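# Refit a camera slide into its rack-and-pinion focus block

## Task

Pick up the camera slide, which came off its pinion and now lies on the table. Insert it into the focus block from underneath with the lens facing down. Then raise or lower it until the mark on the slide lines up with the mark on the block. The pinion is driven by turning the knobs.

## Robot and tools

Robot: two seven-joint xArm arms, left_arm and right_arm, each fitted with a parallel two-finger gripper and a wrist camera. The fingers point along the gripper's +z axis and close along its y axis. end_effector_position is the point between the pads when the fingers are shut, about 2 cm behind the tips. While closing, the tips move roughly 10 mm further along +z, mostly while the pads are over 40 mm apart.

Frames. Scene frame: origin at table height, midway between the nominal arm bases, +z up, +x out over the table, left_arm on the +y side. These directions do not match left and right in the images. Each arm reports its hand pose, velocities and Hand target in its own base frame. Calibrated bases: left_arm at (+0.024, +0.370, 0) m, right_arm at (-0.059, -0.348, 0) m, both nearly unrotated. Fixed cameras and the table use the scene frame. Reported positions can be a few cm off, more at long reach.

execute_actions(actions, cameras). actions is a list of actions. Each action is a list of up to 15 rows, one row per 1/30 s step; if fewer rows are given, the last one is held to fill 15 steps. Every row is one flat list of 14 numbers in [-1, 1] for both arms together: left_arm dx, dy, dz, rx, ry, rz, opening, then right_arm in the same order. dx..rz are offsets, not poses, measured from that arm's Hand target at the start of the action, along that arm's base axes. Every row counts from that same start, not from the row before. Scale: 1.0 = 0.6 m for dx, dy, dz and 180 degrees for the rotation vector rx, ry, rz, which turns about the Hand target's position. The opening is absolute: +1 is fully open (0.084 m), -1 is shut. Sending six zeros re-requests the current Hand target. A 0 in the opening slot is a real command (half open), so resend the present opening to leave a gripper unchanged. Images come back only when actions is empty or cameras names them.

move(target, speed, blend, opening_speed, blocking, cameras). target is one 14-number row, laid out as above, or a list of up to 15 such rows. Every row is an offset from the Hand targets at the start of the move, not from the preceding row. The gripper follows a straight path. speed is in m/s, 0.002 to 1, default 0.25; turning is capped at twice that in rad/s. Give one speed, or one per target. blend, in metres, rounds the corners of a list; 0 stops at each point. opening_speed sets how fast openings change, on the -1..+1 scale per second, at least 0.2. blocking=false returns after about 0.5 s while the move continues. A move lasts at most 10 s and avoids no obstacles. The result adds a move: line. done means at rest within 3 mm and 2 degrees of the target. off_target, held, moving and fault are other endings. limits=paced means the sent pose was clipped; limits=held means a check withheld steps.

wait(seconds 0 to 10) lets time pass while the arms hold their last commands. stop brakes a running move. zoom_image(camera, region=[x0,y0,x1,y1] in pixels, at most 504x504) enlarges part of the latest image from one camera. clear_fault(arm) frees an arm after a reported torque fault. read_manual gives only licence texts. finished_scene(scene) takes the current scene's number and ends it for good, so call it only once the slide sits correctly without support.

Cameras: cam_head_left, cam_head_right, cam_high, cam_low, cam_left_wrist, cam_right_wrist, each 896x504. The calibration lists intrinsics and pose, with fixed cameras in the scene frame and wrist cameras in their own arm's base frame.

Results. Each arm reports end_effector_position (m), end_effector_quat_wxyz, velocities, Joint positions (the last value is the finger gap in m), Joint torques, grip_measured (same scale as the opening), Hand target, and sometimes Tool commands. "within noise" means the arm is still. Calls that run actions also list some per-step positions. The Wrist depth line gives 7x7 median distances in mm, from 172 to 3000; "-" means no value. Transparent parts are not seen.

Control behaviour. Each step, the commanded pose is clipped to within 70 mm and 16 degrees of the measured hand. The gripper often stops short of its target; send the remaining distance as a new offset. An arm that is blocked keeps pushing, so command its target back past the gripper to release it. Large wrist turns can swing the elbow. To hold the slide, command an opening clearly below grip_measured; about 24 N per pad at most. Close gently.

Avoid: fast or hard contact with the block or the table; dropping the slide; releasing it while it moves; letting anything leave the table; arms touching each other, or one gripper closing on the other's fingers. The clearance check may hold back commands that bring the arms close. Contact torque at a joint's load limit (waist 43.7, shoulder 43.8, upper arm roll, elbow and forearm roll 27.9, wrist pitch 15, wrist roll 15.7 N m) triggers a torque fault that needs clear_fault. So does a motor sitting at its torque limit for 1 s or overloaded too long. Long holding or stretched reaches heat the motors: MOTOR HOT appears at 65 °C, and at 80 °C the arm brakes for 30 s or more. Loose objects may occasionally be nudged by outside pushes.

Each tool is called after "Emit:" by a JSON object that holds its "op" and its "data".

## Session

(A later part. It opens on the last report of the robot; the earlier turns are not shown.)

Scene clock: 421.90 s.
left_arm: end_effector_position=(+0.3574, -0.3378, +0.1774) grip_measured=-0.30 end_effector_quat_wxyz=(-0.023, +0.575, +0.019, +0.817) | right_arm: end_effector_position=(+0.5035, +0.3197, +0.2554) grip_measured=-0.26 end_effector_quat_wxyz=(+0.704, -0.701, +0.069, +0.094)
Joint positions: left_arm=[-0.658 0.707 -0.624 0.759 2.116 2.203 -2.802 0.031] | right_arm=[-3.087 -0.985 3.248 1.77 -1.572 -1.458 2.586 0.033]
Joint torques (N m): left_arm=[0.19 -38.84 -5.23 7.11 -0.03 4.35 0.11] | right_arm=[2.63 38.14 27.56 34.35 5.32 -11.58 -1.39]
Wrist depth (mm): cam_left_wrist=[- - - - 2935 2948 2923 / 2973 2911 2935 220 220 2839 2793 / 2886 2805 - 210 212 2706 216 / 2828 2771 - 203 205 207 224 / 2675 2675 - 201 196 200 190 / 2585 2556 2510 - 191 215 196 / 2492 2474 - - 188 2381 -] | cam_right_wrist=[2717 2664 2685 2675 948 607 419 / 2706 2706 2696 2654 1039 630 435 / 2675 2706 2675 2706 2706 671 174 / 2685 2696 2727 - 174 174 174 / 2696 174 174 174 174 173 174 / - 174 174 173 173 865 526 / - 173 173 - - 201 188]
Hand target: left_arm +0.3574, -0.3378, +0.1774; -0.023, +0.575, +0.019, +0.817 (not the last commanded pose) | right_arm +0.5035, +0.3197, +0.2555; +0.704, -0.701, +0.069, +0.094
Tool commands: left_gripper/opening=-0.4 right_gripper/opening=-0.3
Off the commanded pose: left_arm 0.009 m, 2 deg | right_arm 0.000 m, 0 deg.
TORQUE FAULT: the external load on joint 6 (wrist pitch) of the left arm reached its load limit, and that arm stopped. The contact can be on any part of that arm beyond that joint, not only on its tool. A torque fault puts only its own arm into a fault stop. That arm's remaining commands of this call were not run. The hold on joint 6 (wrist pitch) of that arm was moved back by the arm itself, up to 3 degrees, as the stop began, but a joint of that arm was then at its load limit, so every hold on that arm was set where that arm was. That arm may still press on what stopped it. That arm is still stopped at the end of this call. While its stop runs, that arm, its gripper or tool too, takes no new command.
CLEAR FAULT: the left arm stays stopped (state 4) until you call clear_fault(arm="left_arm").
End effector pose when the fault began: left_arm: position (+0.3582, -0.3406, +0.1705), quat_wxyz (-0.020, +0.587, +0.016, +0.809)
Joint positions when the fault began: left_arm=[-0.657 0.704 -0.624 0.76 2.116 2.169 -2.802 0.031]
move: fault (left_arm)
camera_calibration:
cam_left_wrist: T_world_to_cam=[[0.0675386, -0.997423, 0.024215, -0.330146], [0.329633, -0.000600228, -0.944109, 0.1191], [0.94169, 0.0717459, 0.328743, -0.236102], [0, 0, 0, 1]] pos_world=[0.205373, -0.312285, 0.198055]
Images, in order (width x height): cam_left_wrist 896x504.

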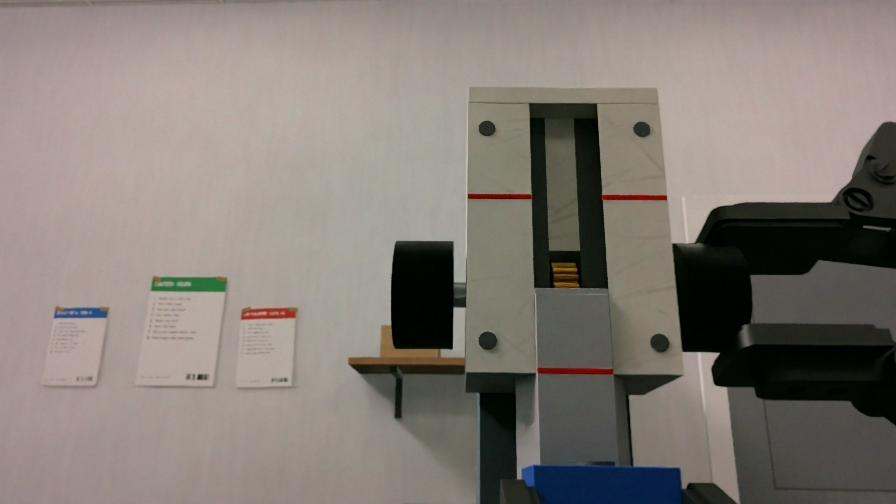

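Emit:
{"op": "clear_fault", "data": {"arm": "left_arm", "cameras": ["cam_low","cam_high","cam_head_left"]}}

Emit:
{"op": "zoom_image", "data": {"camera": "cam_low", "region": [410, 190, 530, 300]}}

Emit:
{"op": "zoom_image", "data": {"camera": "cam_head_left", "region": [380, 110, 560, 310]}}

Scene clock: 423.90 s.
left_arm: end_effector_position=(+0.3574, -0.3378, +0.1775) grip_measured=-0.30 end_effector_quat_wxyz=(-0.023, +0.575, +0.019, +0.817) | right_arm: end_effector_position=(+0.5035, +0.3197, +0.2554) grip_measured=-0.26 end_effector_quat_wxyz=(+0.704, -0.701, +0.069, +0.094)
Joint positions: left_arm=[-0.658 0.707 -0.624 0.759 2.116 2.203 -2.802 0.031] | right_arm=[-3.087 -0.985 3.248 1.77 -1.572 -1.458 2.586 0.033]
Joint torques (N m): left_arm=[0.37 -39.15 -5.4 7.12 -0.05 4.41 0.09] | right_arm=[2.16 38.32 27.33 34.35 5.56 -11.71 -1.27]
Wrist depth (mm): cam_left_wrist=[- - - - 2973 2923 2886 / 2960 2911 2973 220 219 2828 2805 / 2923 2839 - 210 212 2685 216 / 2793 2760 - 203 205 208 224 / 2696 2654 - 201 196 201 191 / 2585 2528 2538 - 191 215 196 / 2492 2465 - - 188 2389 -] | cam_right_wrist=[2644 2696 2654 2654 946 607 420 / 2696 2696 2706 2664 1037 631 436 / 2685 2706 2685 2685 2696 668 174 / 2706 2706 2696 - 174 174 174 / 2685 174 174 174 174 174 174 / - 173 173 173 173 863 528 / - 173 173 - - 201 187]
Hand target: left_arm +0.3574, -0.3378, +0.1775; -0.023, +0.575, +0.019, +0.817 (not the last commanded pose) | right_arm +0.5035, +0.3197, +0.2555; +0.704, -0.701, +0.069, +0.094
Tool commands: left_gripper/opening=-0.4 right_gripper/opening=-0.3
Off the commanded pose: left_arm 0.009 m, 2 deg | right_arm 0.000 m, 0 deg.
TORQUE FAULT, CONTINUED: the left arm's stop, for the torque fault of joint 6 (wrist pitch) that an earlier result reported, is over. The call counts as one of the actions that you can send in this scene. The hold on joint 6 (wrist pitch) of that arm was moved back by the arm itself, up to 3 degrees, as the stop began, but a joint of that arm was then at its load limit, so every hold on that arm was set where that arm was. That arm's target is now where it stood when the stop ended, not its last command. That arm's gripper keeps its grip as last carried out, and that arm accepts commands again: back off and push less far.
CLEAR FAULT: your call cleared the left arm's torque fault. If a joint's load stays at its limit, that arm stops again at once.
Images, in order (width x height): cam_head_left 896x504, cam_high 896x504, cam_low 896x504.

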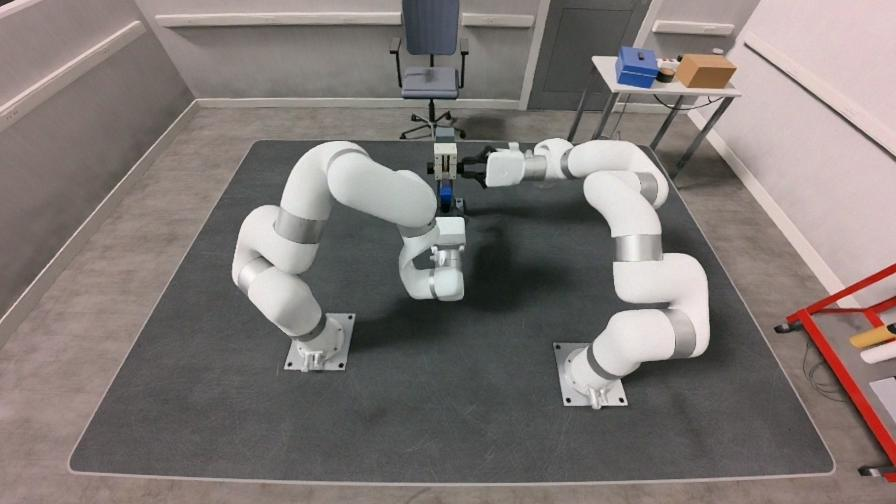

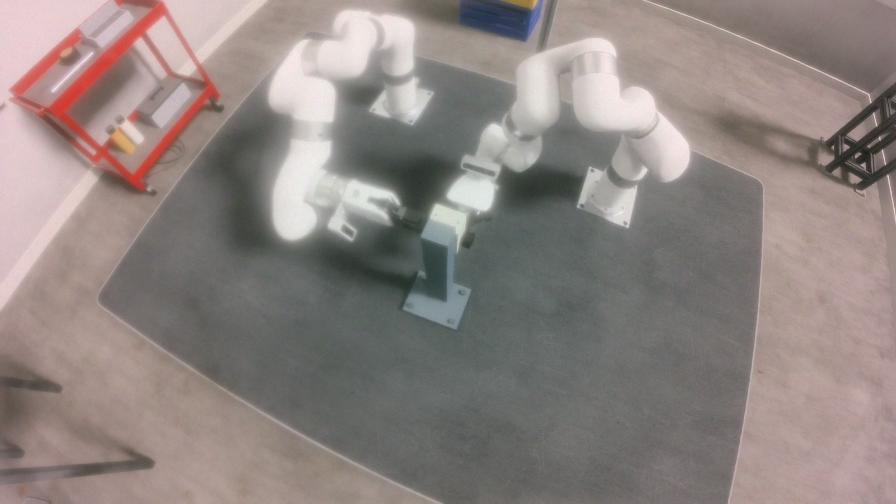

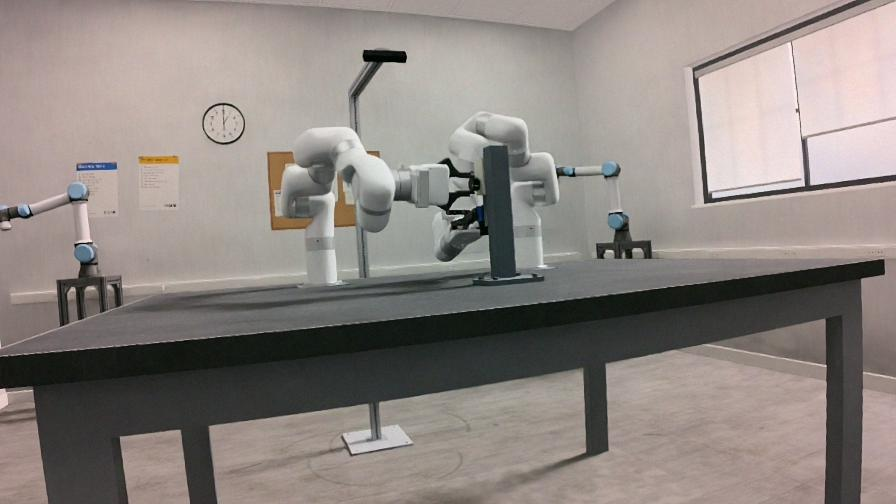

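Scaled by 4.200 from the camera's 896x504 image, which has a finer 1280x720 frame.

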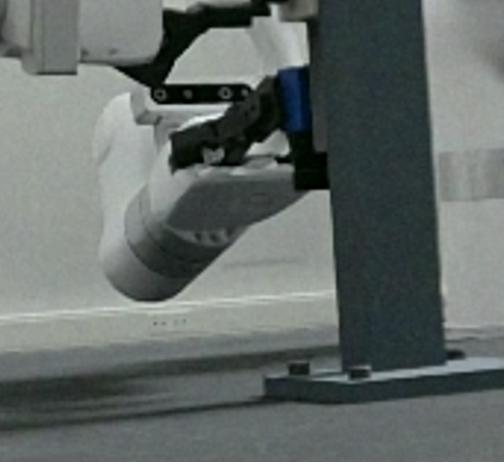

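Scaled by 2.520 from the camera's 896x504 image, which has a finer 1280x720 frame.

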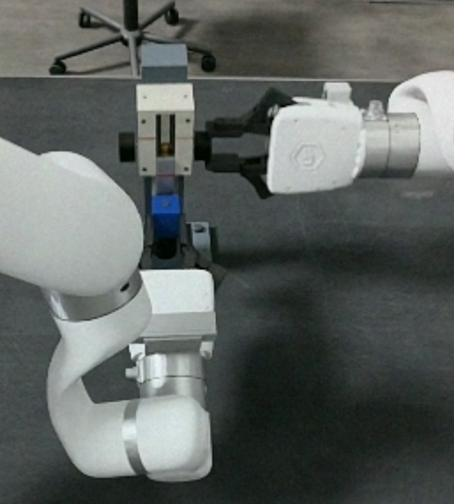

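Emit:
{"op": "move", "data": {"target": [[0,0,0,0,0,0,-0.31,0,0,0,0,0,0,-0.3],[0.0013,-0.005,-0.006,0.002,0.0115,0,-0.31,0,0,0,0,0,0,-0.3]], "speed": 0.02, "cameras": ["cam_left_wrist"]}}

Emit:
{"op": "zoom_image", "data": {"camera": "cam_left_wrist", "region": [500, 190, 640, 370]}}

Scene clock: 428.40 s.
left_arm: end_effector_position=(+0.3582, -0.3405, +0.1744) grip_measured=-0.29 end_effector_quat_wxyz=(-0.026, +0.589, +0.016, +0.807) | right_arm: end_effector_position=(+0.5035, +0.3197, +0.2555) grip_measured=-0.26 end_effector_quat_wxyz=(+0.704, -0.701, +0.069, +0.094)
Joint positions: left_arm=[-0.645 0.695 -0.641 0.759 2.109 2.166 -2.783 0.031] | right_arm=[-3.087 -0.985 3.248 1.77 -1.573 -1.458 2.586 0.033]
Joint torques (N m): left_arm=[-4.36 -24.66 -17.57 15.54 12.39 -6.14 2.7] | right_arm=[2.07 38.16 27.7 34.42 5.22 -11.54 -1.4]
Wrist depth (mm): cam_left_wrist=[- - 2935 2948 2886 2863 2805 / 2911 2923 - 214 219 2760 2749 / 2828 2805 - 206 213 212 216 / 2771 2717 - 201 201 200 231 / 2706 2624 - 200 193 198 194 / 2604 2538 2528 - 189 2414 193 / 2501 2483 - - 186 2381 2302] | cam_right_wrist=[2717 2675 2644 2664 948 609 419 / 2634 2685 2727 2664 1037 629 436 / 2675 2664 2717 2717 2706 666 174 / 2685 2696 2727 - 174 174 174 / 2696 174 174 174 174 174 174 / - 174 173 173 173 865 528 / - 173 173 - - 198 186]
Hand target: left_arm +0.3581, -0.3408, +0.1739; -0.025, +0.590, +0.016, +0.807 | right_arm +0.5035, +0.3197, +0.2555; +0.704, -0.701, +0.069, +0.094
Off the commanded pose: left_arm 0.001 m, 0 deg | right_arm 0.000 m, 0 deg.
move: done
camera_calibration:
cam_left_wrist: T_world_to_cam=[[0.0692075, -0.997481, 0.0155853, -0.331955], [0.297038, 0.00569003, -0.954849, 0.131611], [0.952354, 0.0707121, 0.296684, -0.234233], [0, 0, 0, 1]] pos_world=[0.206953, -0.315305, 0.200335]
Images, in order (width x height): cam_left_wrist 896x504.

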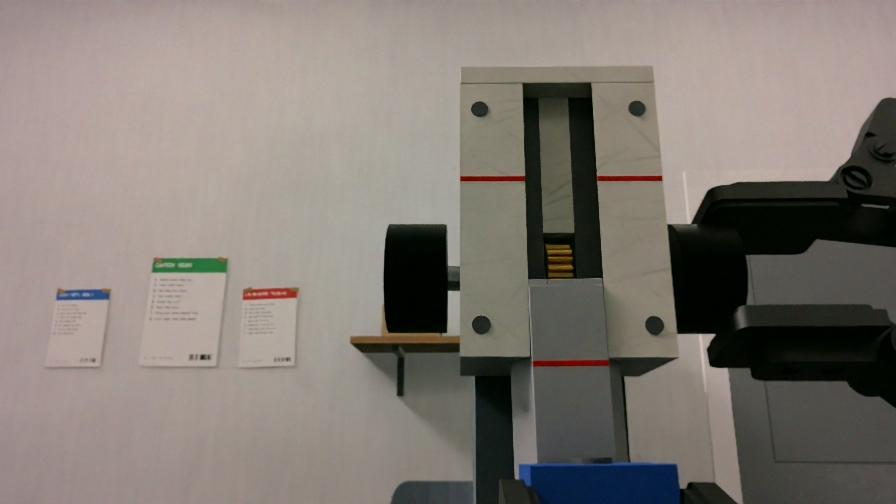

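Scaled by 2.800 from the camera's 896x504 image, which has a finer 1280x720 frame.

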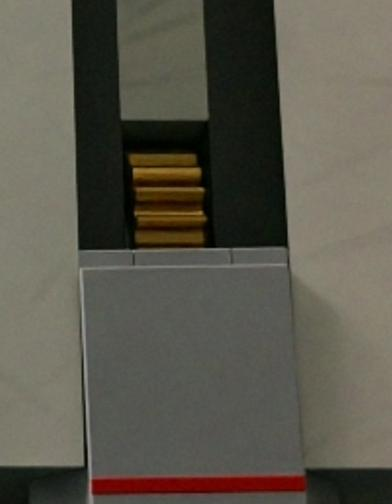

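Emit:
{"op": "move", "data": {"target": [0,0,0,0,0,0,-0.31,0,0,0,-0.0043,0.11,0,-0.8], "speed": 0.06, "cameras": ["cam_left_wrist"]}}

Emit:
{"op": "zoom_image", "data": {"camera": "cam_left_wrist", "region": [500, 190, 640, 370]}}

Scene clock: 433.83 s.
left_arm: end_effector_position=(+0.3581, -0.3405, +0.1741) grip_measured=-0.29 end_effector_quat_wxyz=(-0.026, +0.590, +0.016, +0.807) | right_arm: end_effector_position=(+0.5035, +0.3197, +0.2554) grip_measured=-0.26 end_effector_quat_wxyz=(+0.677, -0.679, +0.190, +0.213)
Joint positions: left_arm=[-0.642 0.696 -0.644 0.759 2.111 2.168 -2.782 0.031] | right_arm=[-3.088 -0.981 3.249 1.765 -1.572 -1.455 2.93 0.033]
Joint torques (N m): left_arm=[-4.66 -11.84 -17.68 12.58 13.44 -5.65 2.57] | right_arm=[2.21 43.78 26.43 34.2 7.29 -9.33 1.96]
Wrist depth (mm): cam_left_wrist=[- - 2960 2899 2923 2874 2851 / 2960 2899 - 214 219 2771 2727 / 2828 2816 - 206 213 218 226 / 2738 2727 - 201 201 200 231 / 2654 2634 - 200 193 198 187 / 2575 2538 2519 - 189 2431 194 / 2492 2492 - - 186 2364 2333] | cam_right_wrist=[2675 2696 2675 2696 708 506 174 / 2644 2675 2706 2706 - 174 174 / 2644 2696 2717 - 174 174 174 / 2685 2706 - - 174 174 509 / 2675 2706 - 174 174 174 202 / 2696 - 174 173 173 199 184 / - 174 173 173 - 185 181]
Hand target: left_arm +0.3581, -0.3408, +0.1739; -0.025, +0.590, +0.016, +0.807 | right_arm +0.5035, +0.3197, +0.2555; +0.677, -0.679, +0.190, +0.213
Off the commanded pose: left_arm 0.000 m, 0 deg | right_arm 0.000 m, 0 deg.
move: done
camera_calibration:
cam_left_wrist: T_world_to_cam=[[0.0692498, -0.99748, 0.0154239, -0.331929], [0.296125, 0.0057893, -0.955132, 0.131701], [0.952636, 0.07071, 0.29578, -0.234055], [0, 0, 0, 1]] pos_world=[0.206955, -0.315305, 0.20014]
Images, in order (width x height): cam_left_wrist 896x504.

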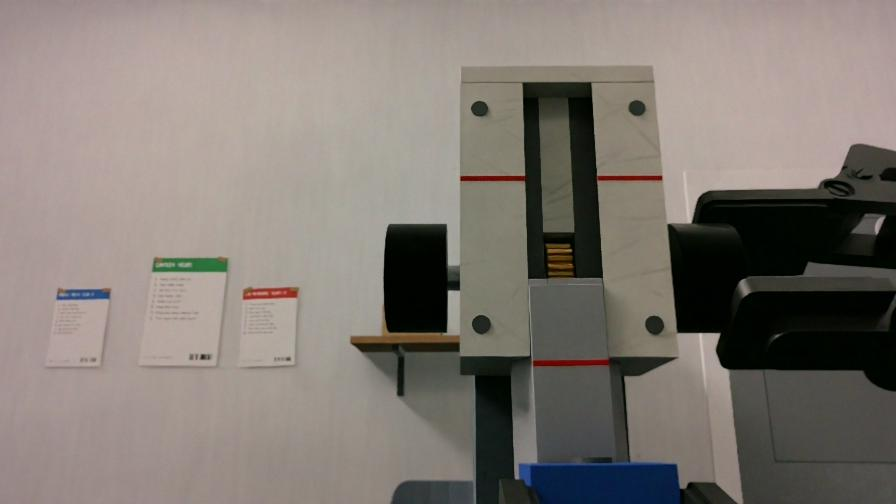

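Scaled by 2.800 from the camera's 896x504 image, which has a finer 1280x720 frame.

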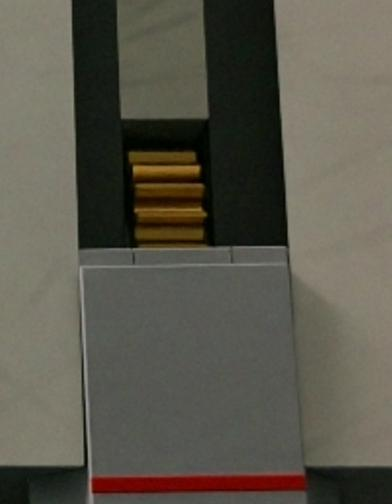

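Emit:
{"op": "move", "data": {"target": [0,0,0.008,0,0,0,-0.31,0,0,0,-0.0055,0.14,0,-0.8], "speed": 0.04, "cameras": ["cam_left_wrist"]}}

Emit:
{"op": "zoom_image", "data": {"camera": "cam_left_wrist", "region": [500, 190, 640, 370]}}

Scene clock: 440.47 s.
left_arm: end_effector_position=(+0.3581, -0.3406, +0.1784) grip_measured=-0.29 end_effector_quat_wxyz=(-0.026, +0.590, +0.016, +0.807) | right_arm: end_effector_position=(+0.5035, +0.3197, +0.2554) grip_measured=-0.26 end_effector_quat_wxyz=(+0.613, -0.622, +0.334, +0.354)
Joint positions: left_arm=[-0.639 0.678 -0.648 0.752 2.106 2.157 -2.776 0.031] | right_arm=[-3.088 -0.978 3.248 1.761 -1.572 -1.452 3.37 0.033]
Joint torques (N m): left_arm=[-3.87 -72.04 -15.75 28.09 12.58 4.86 2.92] | right_arm=[11.12 43.91 19.83 32.74 5.32 -8.48 1.83]
Wrist depth (mm): cam_left_wrist=[- 2973 2973 2923 2874 2851 2816 / 2911 2874 - 213 219 2738 2685 / 2839 2828 - 205 213 2675 2624 / 2727 2675 - 201 207 200 188 / 2685 2614 - 199 194 195 185 / 2556 2519 2519 - 189 2422 2405 / 2501 2492 - - 185 2348 2333] | cam_right_wrist=[2675 2706 2624 - 174 174 370 / 2675 2675 2675 - 174 521 434 / 2654 2706 - 174 174 643 186 / 2685 2675 - 174 174 186 184 / 2685 - - 174 174 186 181 / 2696 - 174 174 189 185 181 / 2696 - 174 173 - 2727 2738]
Hand target: left_arm +0.3581, -0.3408, +0.1787; -0.025, +0.590, +0.016, +0.807 | right_arm +0.5035, +0.3197, +0.2555; +0.613, -0.622, +0.334, +0.354
Off the commanded pose: left_arm 0.000 m, 0 deg | right_arm 0.000 m, 0 deg.
move: done
camera_calibration:
cam_left_wrist: T_world_to_cam=[[0.0686597, -0.997528, 0.014937, -0.331791], [0.294906, 0.00599055, -0.955507, 0.136492], [0.953056, 0.0700099, 0.294589, -0.235485], [0, 0, 0, 1]] pos_world=[0.206959, -0.315303, 0.204747]
Images, in order (width x height): cam_left_wrist 896x504.

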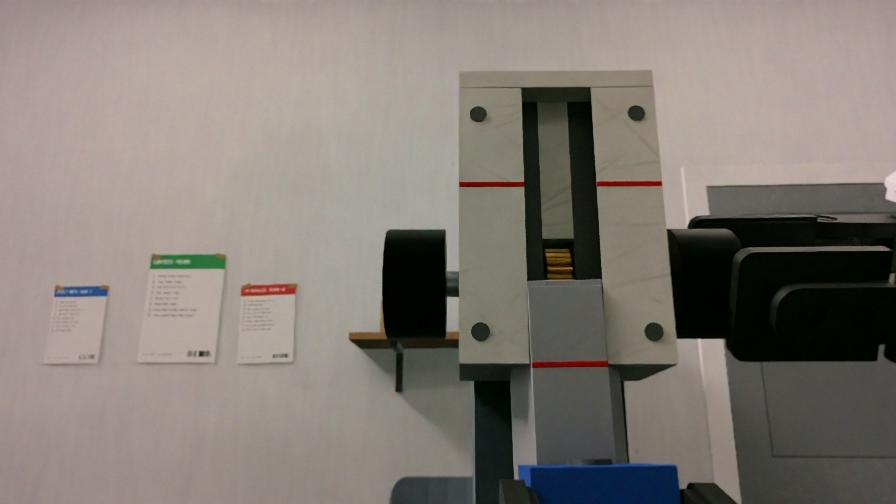

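Scaled by 2.800 from the camera's 896x504 image, which has a finer 1280x720 frame.

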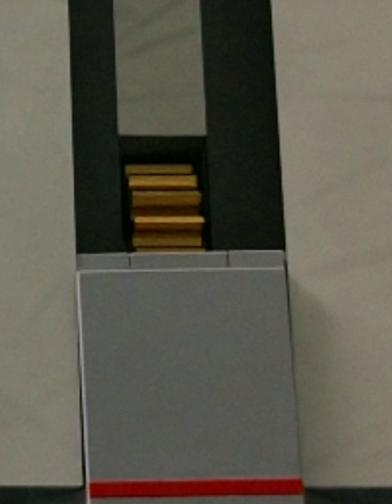

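Emit:
{"op": "move", "data": {"target": [0,0.005,-0.004,0,0,0,-0.31,0,0,0,0,0,0,-0.4], "speed": 0.03, "cameras": ["cam_left_wrist"]}}

Emit:
{"op": "zoom_image", "data": {"camera": "cam_left_wrist", "region": [500, 190, 640, 370]}}

Scene clock: 446.63 s.
left_arm: end_effector_position=(+0.3581, -0.3380, +0.1764) grip_measured=-0.30 end_effector_quat_wxyz=(-0.025, +0.590, +0.016, +0.807) | right_arm: end_effector_position=(+0.5035, +0.3197, +0.2555) grip_measured=-0.26 end_effector_quat_wxyz=(+0.613, -0.622, +0.334, +0.354)
Joint positions: left_arm=[-0.638 0.682 -0.645 0.747 2.107 2.161 -2.785 0.031] | right_arm=[-3.088 -0.978 3.248 1.761 -1.572 -1.452 3.37 0.033]
Joint torques (N m): left_arm=[5.73 -26.18 -0.39 6.71 -0.68 3.26 -2.31] | right_arm=[10.76 38.38 20.02 36.32 5.31 -9.21 1.9]
Wrist depth (mm): cam_left_wrist=[- 2999 2960 2935 2899 2886 2782 / 2923 2886 - 214 215 2782 2717 / 2863 2805 - 205 207 2624 2664 / 2738 2717 - 201 201 201 189 / 2664 2634 - 199 193 195 185 / 2566 2556 2528 - 189 2422 2381 / 2492 2474 - - 187 2372 2348] | cam_right_wrist=[2675 2696 2634 - 174 174 370 / 2664 2717 2675 - 174 522 434 / 2644 2685 - 174 174 642 188 / 2685 2685 - 174 174 186 186 / 2654 - - 174 174 187 182 / 2727 - 174 174 189 185 175 / 2685 - 174 174 - 2771 2760]
Hand target: left_arm +0.3581, -0.3378, +0.1763; -0.025, +0.590, +0.016, +0.807 | right_arm +0.5035, +0.3197, +0.2555; +0.613, -0.622, +0.334, +0.354
Off the commanded pose: left_arm 0.000 m, 0 deg | right_arm 0.000 m, 0 deg.
move: done
camera_calibration:
cam_left_wrist: T_world_to_cam=[[0.0678834, -0.997568, 0.0157967, -0.328985], [0.295573, 0.00498592, -0.955307, 0.133878], [0.952905, 0.0695186, 0.295193, -0.235276], [0, 0, 0, 1]] pos_world=[0.206957, -0.312497, 0.202543]
Images, in order (width x height): cam_left_wrist 896x504.

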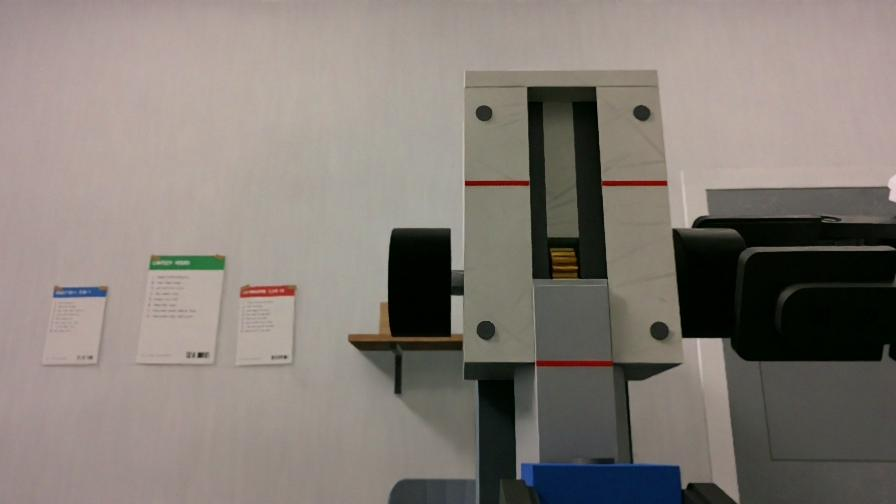

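Scaled by 2.800 from the camera's 896x504 image, which has a finer 1280x720 frame.

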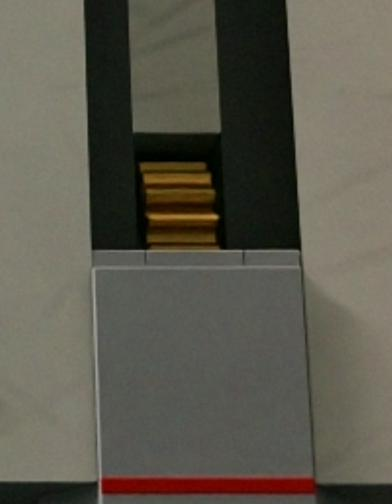

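Emit:
{"op": "move", "data": {"target": [[0,-0.0012,0,0,0,0,-0.31,0,0,0,0,0,0,-0.8],[0,-0.0012,0.005,0,0,0,-0.31,0,0,0,-0.0055,0.14,0,-0.8]], "speed": 0.02, "blend": [0.0003,0], "cameras": ["cam_left_wrist"]}}

Emit:
{"op": "zoom_image", "data": {"camera": "cam_left_wrist", "region": [500, 190, 640, 370]}}

Scene clock: 458.17 s.
left_arm: end_effector_position=(+0.3581, -0.3385, +0.1788) grip_measured=-0.30 end_effector_quat_wxyz=(-0.025, +0.590, +0.016, +0.807) | right_arm: end_effector_position=(+0.5035, +0.3197, +0.2555) grip_measured=-0.26 end_effector_quat_wxyz=(+0.536, -0.550, +0.444, +0.460)
Joint positions: left_arm=[-0.637 0.674 -0.647 0.745 2.105 2.156 -2.78 0.031] | right_arm=[-3.087 -0.975 3.246 1.76 -1.573 -1.451 3.743 0.033]
Joint torques (N m): left_arm=[5.92 -63.13 -8.22 17.35 2.92 6.13 2.06] | right_arm=[5.79 29.35 4.85 21.61 1.73 -1.84 3.07]
Wrist depth (mm): cam_left_wrist=[- 2999 2960 2886 2899 2851 2793 / 2960 2886 - 213 215 2738 2749 / 2828 2771 - 205 207 2644 - / 2749 2717 - 200 201 198 184 / 2634 2595 - 198 194 197 189 / 2566 2556 2519 - 189 2439 2422 / 2483 2474 - - 186 2381 2333] | cam_right_wrist=[2675 764 - 174 504 480 464 / 2675 - - 174 702 186 555 / 2706 - - 174 - 183 181 / 2685 - - 173 - 181 174 / 2685 - 174 173 2738 187 611 / 2664 - 174 174 204 2749 573 / 2675 - 174 173 - 2727 554]
Hand target: left_arm +0.3581, -0.3385, +0.1788; -0.025, +0.590, +0.016, +0.807 | right_arm +0.5035, +0.3197, +0.2555; +0.536, -0.550, +0.444, +0.460 (not the last commanded pose)
Off the commanded pose: left_arm 0.000 m, 0 deg | right_arm 0.000 m, 4 deg.
move: off_target (right_arm; path cut at 10 s); path passed 1 of 2 targets; blend cut to 0 m at target 1
camera_calibration:
cam_left_wrist: T_world_to_cam=[[0.0682604, -0.997546, 0.0155762, -0.32965], [0.295252, 0.00528536, -0.955405, 0.136355], [0.952978, 0.0698152, 0.294888, -0.235803], [0, 0, 0, 1]] pos_world=[0.206958, -0.313099, 0.204945]
Images, in order (width x height): cam_left_wrist 896x504.

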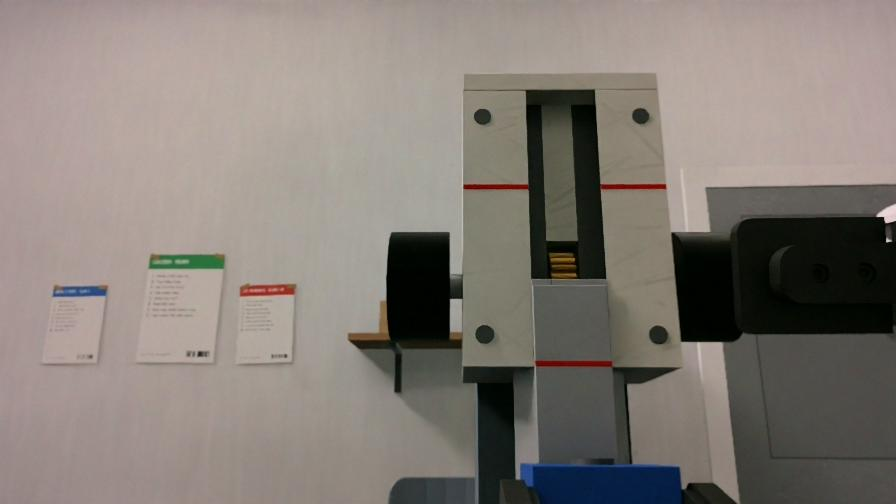

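Scaled by 2.800 from the camera's 896x504 image, which has a finer 1280x720 frame.

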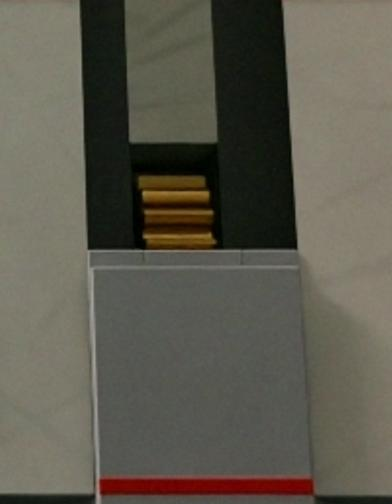

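Emit:
{"op": "move", "data": {"target": [0,0,0,0,0,0,-0.31,0,0,0,0.0078,-0.2,0,-0.8], "speed": 0.1, "cameras": ["cam_left_wrist"]}}

Emit:
{"op": "zoom_image", "data": {"camera": "cam_left_wrist", "region": [500, 190, 640, 370]}}

Scene clock: 462.77 s.
left_arm: end_effector_position=(+0.3581, -0.3385, +0.1786) grip_measured=-0.30 end_effector_quat_wxyz=(-0.025, +0.590, +0.016, +0.807) | right_arm: end_effector_position=(+0.5034, +0.3197, +0.2554) grip_measured=-0.26 end_effector_quat_wxyz=(+0.654, -0.659, +0.251, +0.273)
Joint positions: left_arm=[-0.637 0.674 -0.648 0.745 2.105 2.156 -2.78 0.031] | right_arm=[-3.087 -0.98 3.248 1.763 -1.572 -1.454 3.112 0.033]
Joint torques (N m): left_arm=[2.7 -49.16 -4.9 17.67 4.1 5.72 1.53] | right_arm=[-10.57 31.72 10.01 29.61 8.14 4.46 -2.6]
Wrist depth (mm): cam_left_wrist=[- 2999 2923 2923 2874 2899 2805 / 2899 2874 - 214 215 2727 2696 / 2805 2782 - 205 207 2696 257 / 2717 2696 - 200 201 201 222 / 2675 2624 - 198 194 197 187 / 2604 2547 2519 - 189 2439 190 / 2492 2483 - - 187 2348 2340] | cam_right_wrist=[2634 2664 2675 983 - 173 173 / 2664 2644 2717 - - 173 370 / 2675 2654 2696 - 173 173 465 / 2675 2685 - 173 173 667 211 / 2654 2706 - 173 173 202 187 / 2717 - 173 173 - 185 181 / - - 173 173 - - 181]
Hand target: left_arm +0.3581, -0.3385, +0.1788; -0.025, +0.590, +0.016, +0.807 | right_arm +0.5035, +0.3197, +0.2555; +0.654, -0.659, +0.251, +0.273
Off the commanded pose: left_arm 0.000 m, 0 deg | right_arm 0.000 m, 0 deg.
move: done
camera_calibration:
cam_left_wrist: T_world_to_cam=[[0.068132, -0.997559, 0.0153057, -0.329572], [0.294939, 0.00548349, -0.9555, 0.136503], [0.953084, 0.0696144, 0.294592, -0.235829], [0, 0, 0, 1]] pos_world=[0.206959, -0.313099, 0.204946]
Images, in order (width x height): cam_left_wrist 896x504.

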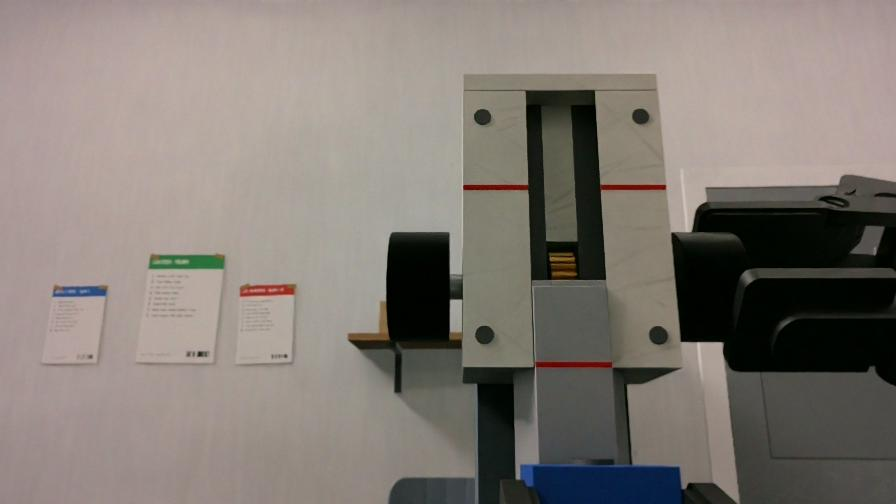

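Scaled by 2.800 from the camera's 896x504 image, which has a finer 1280x720 frame.

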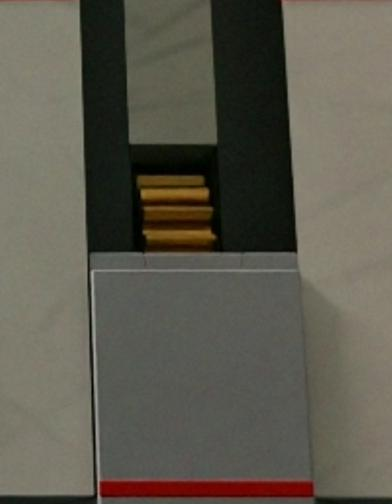

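Emit:
{"op": "move", "data": {"target": [0,0,0,0,0,0,-0.31,0,0,0,0,0,0,-0.9], "cameras": ["cam_right_wrist"]}}

Emit:
{"op": "move", "data": {"target": [0,0,0,0,0,0,-0.31,0,0,0,0.0078,-0.2,0,-0.9], "speed": 0.1, "cameras": ["cam_left_wrist","cam_right_wrist"]}}

Emit:
{"op": "zoom_image", "data": {"camera": "cam_left_wrist", "region": [500, 190, 640, 370]}}

Scene clock: 465.10 s.
left_arm: end_effector_position=(+0.3581, -0.3385, +0.1788) grip_measured=-0.30 end_effector_quat_wxyz=(-0.025, +0.590, +0.016, +0.807) | right_arm: end_effector_position=(+0.5035, +0.3197, +0.2554) grip_measured=-0.26 end_effector_quat_wxyz=(+0.654, -0.659, +0.251, +0.273)
Joint positions: left_arm=[-0.637 0.674 -0.648 0.745 2.105 2.156 -2.78 0.031] | right_arm=[-3.088 -0.98 3.248 1.763 -1.572 -1.454 3.112 0.033]
Joint torques (N m): left_arm=[-0.96 -59.19 -0.05 19.9 2.37 7.61 -0.19] | right_arm=[-10.93 35.86 10.21 29.84 7.62 5.62 -2.78]
Wrist depth (mm): cam_left_wrist=[- 2973 2973 2911 2851 2874 2805 / 2935 2886 - 214 215 2771 2706 / 2828 2782 - 205 207 2685 257 / 2738 2738 - 200 201 201 222 / 2685 2634 - 198 193 197 187 / 2556 2528 2510 - 189 2397 190 / 2492 2439 - - 187 2364 2348] | cam_right_wrist=[2664 2685 2675 991 - 173 173 / 2675 2664 2664 - - 173 369 / 2685 2675 2738 - 173 173 466 / 2654 2675 - 173 173 671 211 / 2706 2664 - 173 173 202 186 / 2634 - 173 173 - 185 181 / - - 173 173 - - 181]
Hand target: left_arm +0.3581, -0.3385, +0.1788; -0.025, +0.590, +0.016, +0.807 | right_arm +0.5035, +0.3197, +0.2555; +0.654, -0.659, +0.251, +0.273
Off the commanded pose: left_arm 0.000 m, 0 deg | right_arm 0.000 m, 0 deg.
move: done
camera_calibration:
cam_right_wrist: T_world_to_cam=[[-0.695088, -0.0351048, -0.718067, 0.578429], [-0.717145, -0.0363757, 0.695974, 0.260824], [-0.0505523, 0.998721, 0.000109078, -0.163916], [0, 0, 0, 1]] pos_world=[0.580822, 0.1935, 0.233842]
Images, in order (width x height): cam_right_wrist 896x504.

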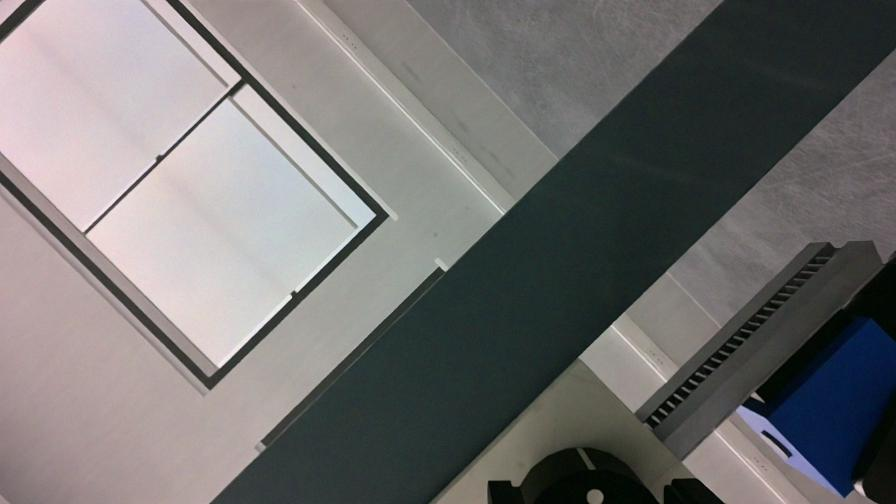

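Scene clock: 468.63 s.
left_arm: end_effector_position=(+0.3581, -0.3386, +0.1786) grip_measured=-0.30 end_effector_quat_wxyz=(-0.025, +0.590, +0.016, +0.807) | right_arm: end_effector_position=(+0.5033, +0.3196, +0.2552) grip_measured=-0.26 end_effector_quat_wxyz=(+0.707, -0.704, +0.033, +0.059)
Joint positions: left_arm=[-0.637 0.674 -0.648 0.745 2.105 2.156 -2.78 0.031] | right_arm=[-3.091 -0.986 3.254 1.771 -1.578 -1.455 2.486 0.033]
Joint torques (N m): left_arm=[2.93 -50.31 -2.8 18.05 4.02 5.86 -1.01] | right_arm=[-15.56 38.23 14.8 42.84 9.4 -0.11 -2.64]
Wrist depth (mm): cam_left_wrist=[- 2960 2960 2886 2886 2839 2816 / 2911 2851 - 214 215 2771 2749 / 2828 2793 - 205 207 211 211 / 2727 2706 - 200 201 201 219 / 2696 2634 - 198 193 199 189 / 2575 2575 2519 - 189 2414 197 / 2510 2457 - - 187 2372 -] | cam_right_wrist=[2644 2685 2685 2696 2685 649 445 / 2675 2654 2696 2675 2675 679 456 / 2706 2727 2654 2706 2675 705 464 / 2685 2675 2696 173 173 173 173 / - 173 173 173 173 173 173 / - 173 173 173 173 731 514 / 2717 - - - - 207 198]
Hand target: left_arm +0.3581, -0.3385, +0.1788; -0.025, +0.590, +0.016, +0.807 | right_arm +0.5035, +0.3197, +0.2555; +0.708, -0.703, +0.034, +0.059
Off the commanded pose: left_arm 0.000 m, 0 deg | right_arm 0.000 m, 0 deg.
move: done
camera_calibration:
cam_left_wrist: T_world_to_cam=[[0.0681031, -0.997559, 0.0154013, -0.329586], [0.294944, 0.00538386, -0.955499, 0.13647], [0.953084, 0.069615, 0.294591, -0.235828], [0, 0, 0, 1]] pos_world=[0.206959, -0.313099, 0.204946]
cam_right_wrist: T_world_to_cam=[[-0.140266, -0.0139083, -0.990016, 0.361648], [-0.988897, -0.0476016, 0.140776, 0.542893], [-0.0490843, 0.99877, -0.00707699, -0.162754], [0, 0, 0, 1]] pos_world=[0.579603, 0.193426, 0.280459]
Images, in order (width x height): cam_left_wrist 896x504, cam_right_wrist 896x504.

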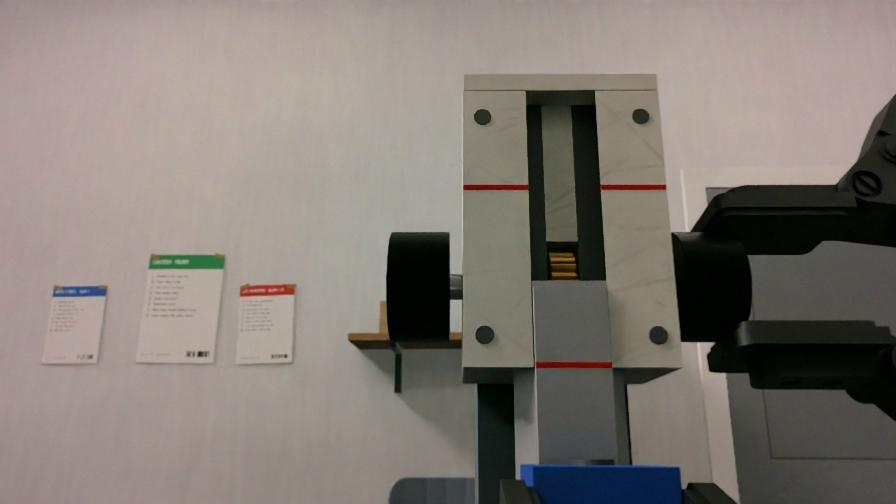

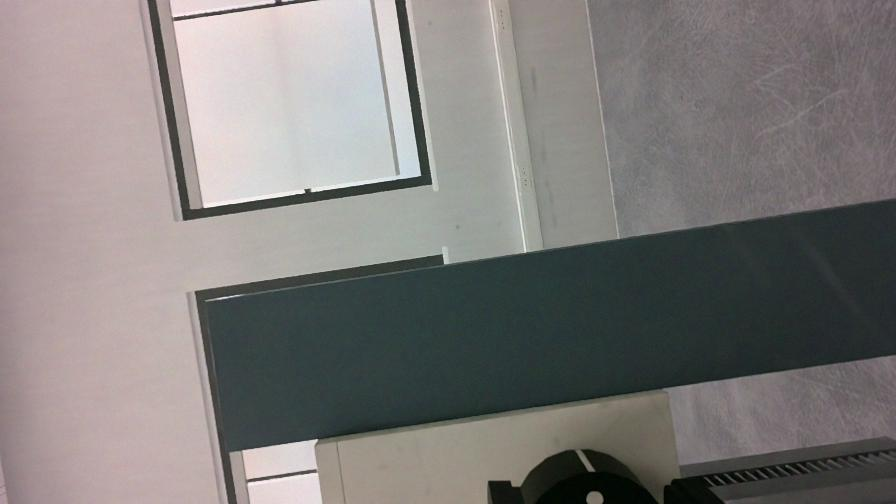

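Scaled by 2.800 from the camera's 896x504 image, which has a finer 1280x720 frame.

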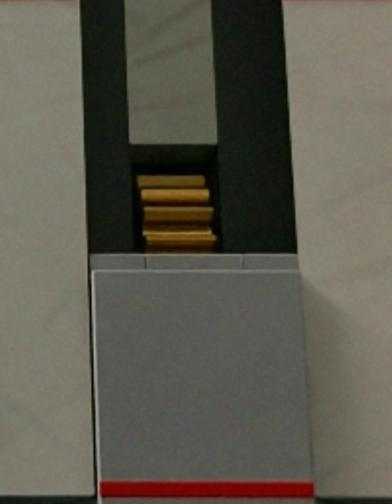

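Emit:
{"op": "zoom_image", "data": {"camera": "cam_right_wrist", "region": [560, 370, 896, 504]}}

Scaled by 1.500 from the camera's 896x504 image, which has a finer 1280x720 frame.

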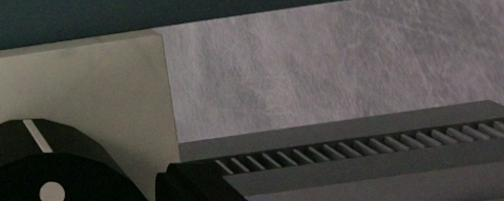

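Emit:
{"op": "move", "data": {"target": [0,0,0,0,0,0,-0.31,0,0,0,-0.0013,0.0333,0,-0.9], "speed": 0.1, "cameras": ["cam_left_wrist"]}}

Emit:
{"op": "zoom_image", "data": {"camera": "cam_left_wrist", "region": [520, 230, 620, 300]}}

Emit:
{"op": "move", "data": {"target": [0,0,0,0,0,0,-0.31,0,0,0,-0.0013,0.0333,0,-0.9], "speed": 0.1, "cameras": ["cam_left_wrist"]}}

Emit:
{"op": "zoom_image", "data": {"camera": "cam_left_wrist", "region": [520, 230, 620, 300]}}

Emit:
{"op": "move", "data": {"target": [0,0,0,0,0,0,-0.31,0,0,0,-0.0013,0.0333,0,-0.9], "speed": 0.1, "cameras": ["cam_left_wrist"]}}

Emit:
{"op": "zoom_image", "data": {"camera": "cam_left_wrist", "region": [520, 230, 620, 300]}}

Scene clock: 473.60 s.
left_arm: end_effector_position=(+0.3581, -0.3385, +0.1789) grip_measured=-0.30 end_effector_quat_wxyz=(-0.025, +0.590, +0.016, +0.807) | right_arm: end_effector_position=(+0.5034, +0.3197, +0.2554) grip_measured=-0.26 end_effector_quat_wxyz=(+0.703, -0.701, +0.071, +0.096)
Joint positions: left_arm=[-0.637 0.674 -0.647 0.745 2.105 2.156 -2.78 0.031] | right_arm=[-3.092 -0.985 3.256 1.769 -1.578 -1.454 2.59 0.033]
Joint torques (N m): left_arm=[-0.77 -52.72 -1.66 17.56 3.4 5.95 -1.21] | right_arm=[-12.58 40.9 17.08 41.39 7.79 -4.77 1.72]
Wrist depth (mm): cam_left_wrist=[- 2986 2948 2923 2839 2863 2828 / 2899 2851 - 214 215 2738 2738 / 2851 2793 - 205 207 209 212 / 2749 2706 - 200 201 202 227 / 2614 2654 - 198 193 197 190 / 2595 2501 2528 - 189 2457 196 / 2501 2457 - - 187 2364 -] | cam_right_wrist=[2685 2696 2706 2696 943 604 417 / 2685 2696 2696 2706 1039 630 434 / 2664 2696 2706 2717 2685 609 173 / 2727 2706 2706 - 173 173 173 / 2685 173 173 173 173 173 173 / - 173 173 173 173 788 496 / - 173 173 - - 193 187]
Hand target: left_arm +0.3581, -0.3385, +0.1788; -0.025, +0.590, +0.016, +0.807 | right_arm +0.5035, +0.3197, +0.2555; +0.703, -0.701, +0.071, +0.096
Off the commanded pose: left_arm 0.000 m, 0 deg | right_arm 0.000 m, 0 deg.
move: done
camera_calibration:
cam_left_wrist: T_world_to_cam=[[0.068348, -0.997539, 0.0156331, -0.32968], [0.295645, 0.00528573, -0.955283, 0.136343], [0.95285, 0.0699135, 0.295279, -0.235854], [0, 0, 0, 1]] pos_world=[0.206957, -0.3131, 0.205042]
Images, in order (width x height): cam_left_wrist 896x504.

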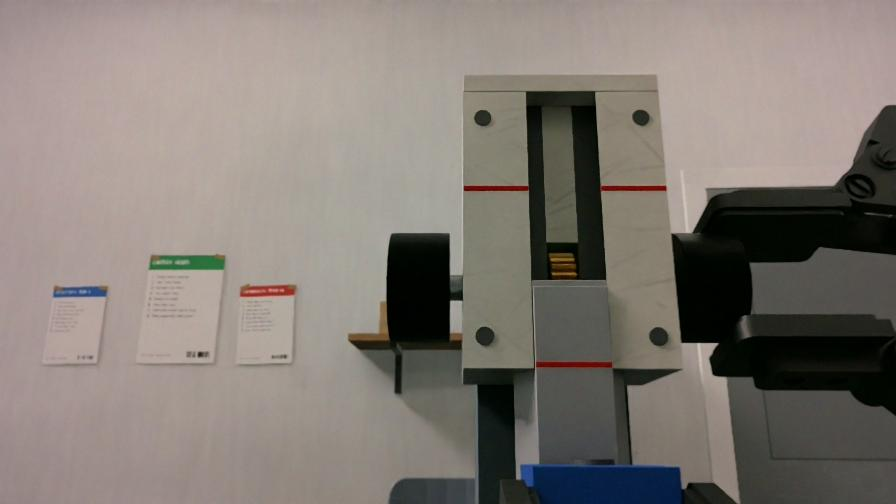

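Scaled by 5.040 from the camera's 896x504 image, which has a finer 1280x720 frame.

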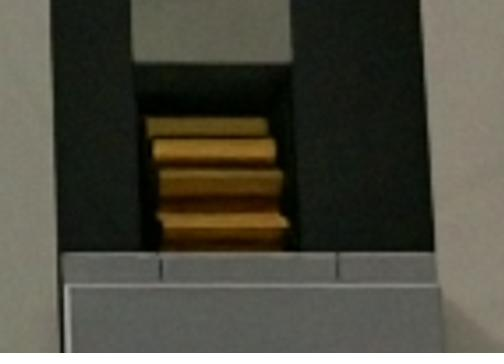

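Scene clock: 474.47 s.
left_arm: end_effector_position=(+0.3582, -0.3385, +0.1789) grip_measured=-0.30 end_effector_quat_wxyz=(-0.025, +0.590, +0.016, +0.807) | right_arm: end_effector_position=(+0.5034, +0.3197, +0.2554) grip_measured=-0.26 end_effector_quat_wxyz=(+0.697, -0.696, +0.107, +0.132)
Joint positions: left_arm=[-0.637 0.674 -0.647 0.745 2.105 2.157 -2.78 0.031] | right_arm=[-3.093 -0.984 3.257 1.768 -1.578 -1.453 2.694 0.033]
Joint torques (N m): left_arm=[2.77 -38.04 -4.75 10.83 4.98 2.56 -0.84] | right_arm=[-12.28 40.5 16.65 40.79 7.56 -4.56 2]
Wrist depth (mm): cam_left_wrist=[- - 2948 2911 2911 2863 2782 / 2935 2911 2899 214 217 2760 2727 / 2816 2771 - 205 207 211 216 / 2727 2727 - 200 201 202 225 / 2654 2654 - 198 193 197 190 / 2575 2519 2492 - 189 2405 195 / 2483 2465 - - 187 2381 -] | cam_right_wrist=[2685 2654 2706 2675 839 561 397 / 2685 2664 2706 2675 988 646 439 / 2696 2654 2696 2717 - 173 173 / 2760 2696 2706 - 173 173 173 / 2706 - 173 173 173 173 501 / - 173 173 173 173 - 202 / - 173 173 - - 187 185]
Hand target: left_arm +0.3581, -0.3385, +0.1788; -0.025, +0.590, +0.016, +0.807 | right_arm +0.5035, +0.3197, +0.2555; +0.697, -0.696, +0.107, +0.132
Off the commanded pose: left_arm 0.000 m, 0 deg | right_arm 0.000 m, 0 deg.
move: done
camera_calibration:
cam_left_wrist: T_world_to_cam=[[0.0684166, -0.997532, 0.0157658, -0.329721], [0.29577, 0.00518813, -0.955245, 0.136373], [0.952806, 0.0700176, 0.295395, -0.235865], [0, 0, 0, 1]] pos_world=[0.206957, -0.3131, 0.205142]
Images, in order (width x height): cam_left_wrist 896x504.

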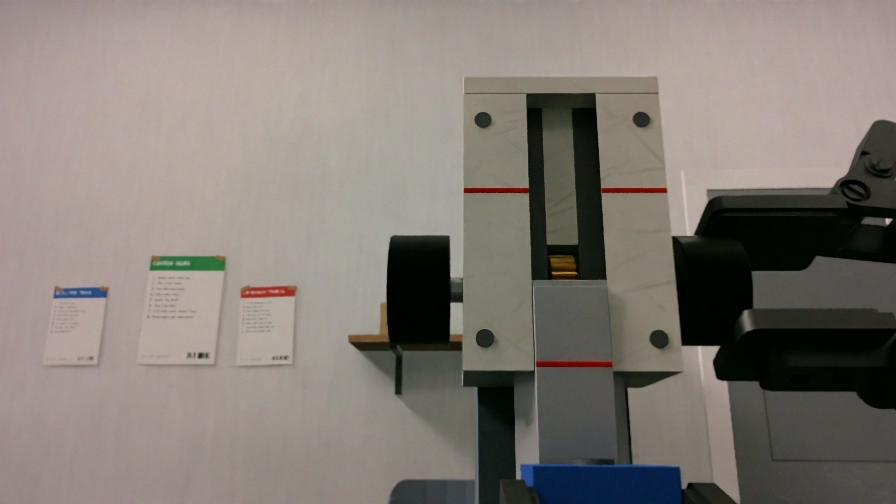

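Scaled by 5.040 from the camera's 896x504 image, which has a finer 1280x720 frame.

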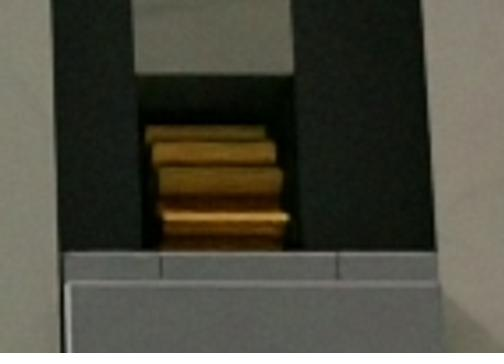

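Scene clock: 475.33 s.
left_arm: end_effector_position=(+0.3582, -0.3385, +0.1788) grip_measured=-0.30 end_effector_quat_wxyz=(-0.025, +0.590, +0.016, +0.807) | right_arm: end_effector_position=(+0.5034, +0.3197, +0.2555) grip_measured=-0.26 end_effector_quat_wxyz=(+0.689, -0.690, +0.144, +0.168)
Joint positions: left_arm=[-0.637 0.674 -0.647 0.745 2.105 2.156 -2.78 0.031] | right_arm=[-3.093 -0.983 3.257 1.766 -1.578 -1.452 2.799 0.033]
Joint torques (N m): left_arm=[2.72 -27.74 -8.57 8.5 5.02 0.65 -0.56] | right_arm=[-11.87 39.41 15.78 40.13 7.51 -3.95 2.01]
Wrist depth (mm): cam_left_wrist=[- - 2948 2948 2899 2874 2839 / 2911 2886 2923 214 216 2771 2771 / 2816 2805 - 205 207 213 217 / 2749 2727 - 200 201 202 224 / 2634 2624 - 198 193 197 189 / 2538 2538 2519 - 189 2431 195 / 2492 2474 - - 187 2356 -] | cam_right_wrist=[2685 2664 2634 2706 794 533 418 / 2685 2706 2696 2685 874 - 173 / 2664 2727 2738 2685 - 173 173 / 2685 2685 2685 - 173 173 173 / 2675 - 173 173 173 173 520 / - 173 173 173 173 205 187 / - 173 173 173 - 186 181]
Hand target: left_arm +0.3581, -0.3385, +0.1788; -0.025, +0.590, +0.016, +0.807 | right_arm +0.5035, +0.3197, +0.2555; +0.689, -0.690, +0.144, +0.168
Off the commanded pose: left_arm 0.000 m, 0 deg | right_arm 0.000 m, 0 deg.
move: done
camera_calibration:
cam_left_wrist: T_world_to_cam=[[0.0683547, -0.997539, 0.0156197, -0.329678], [0.295462, 0.00528713, -0.95534, 0.136393], [0.952906, 0.069917, 0.295096, -0.235828], [0, 0, 0, 1]] pos_world=[0.206957, -0.3131, 0.205043]
Images, in order (width x height): cam_left_wrist 896x504.

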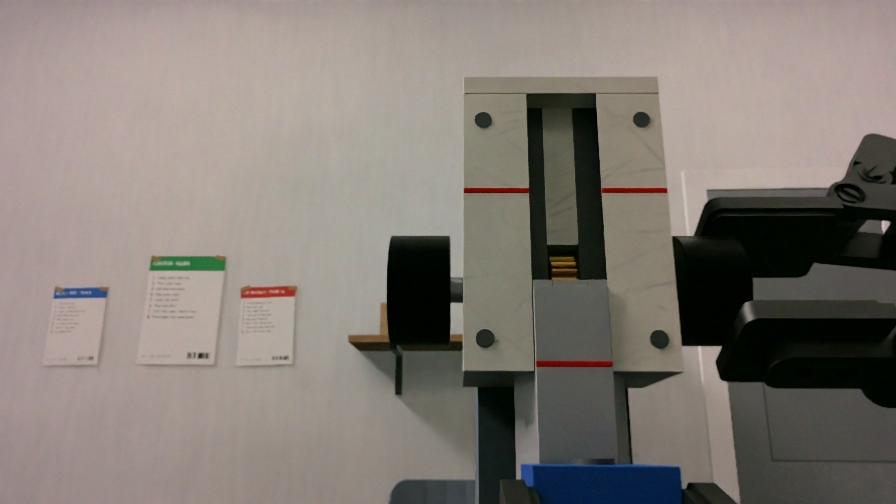

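Scaled by 5.040 from the camera's 896x504 image, which has a finer 1280x720 frame.

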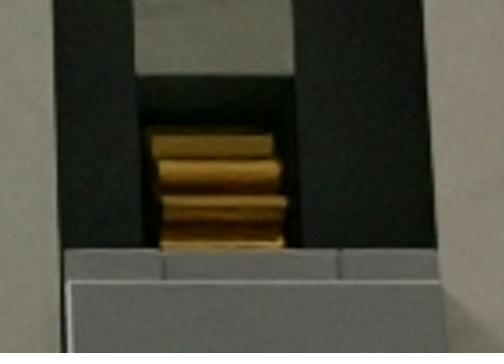

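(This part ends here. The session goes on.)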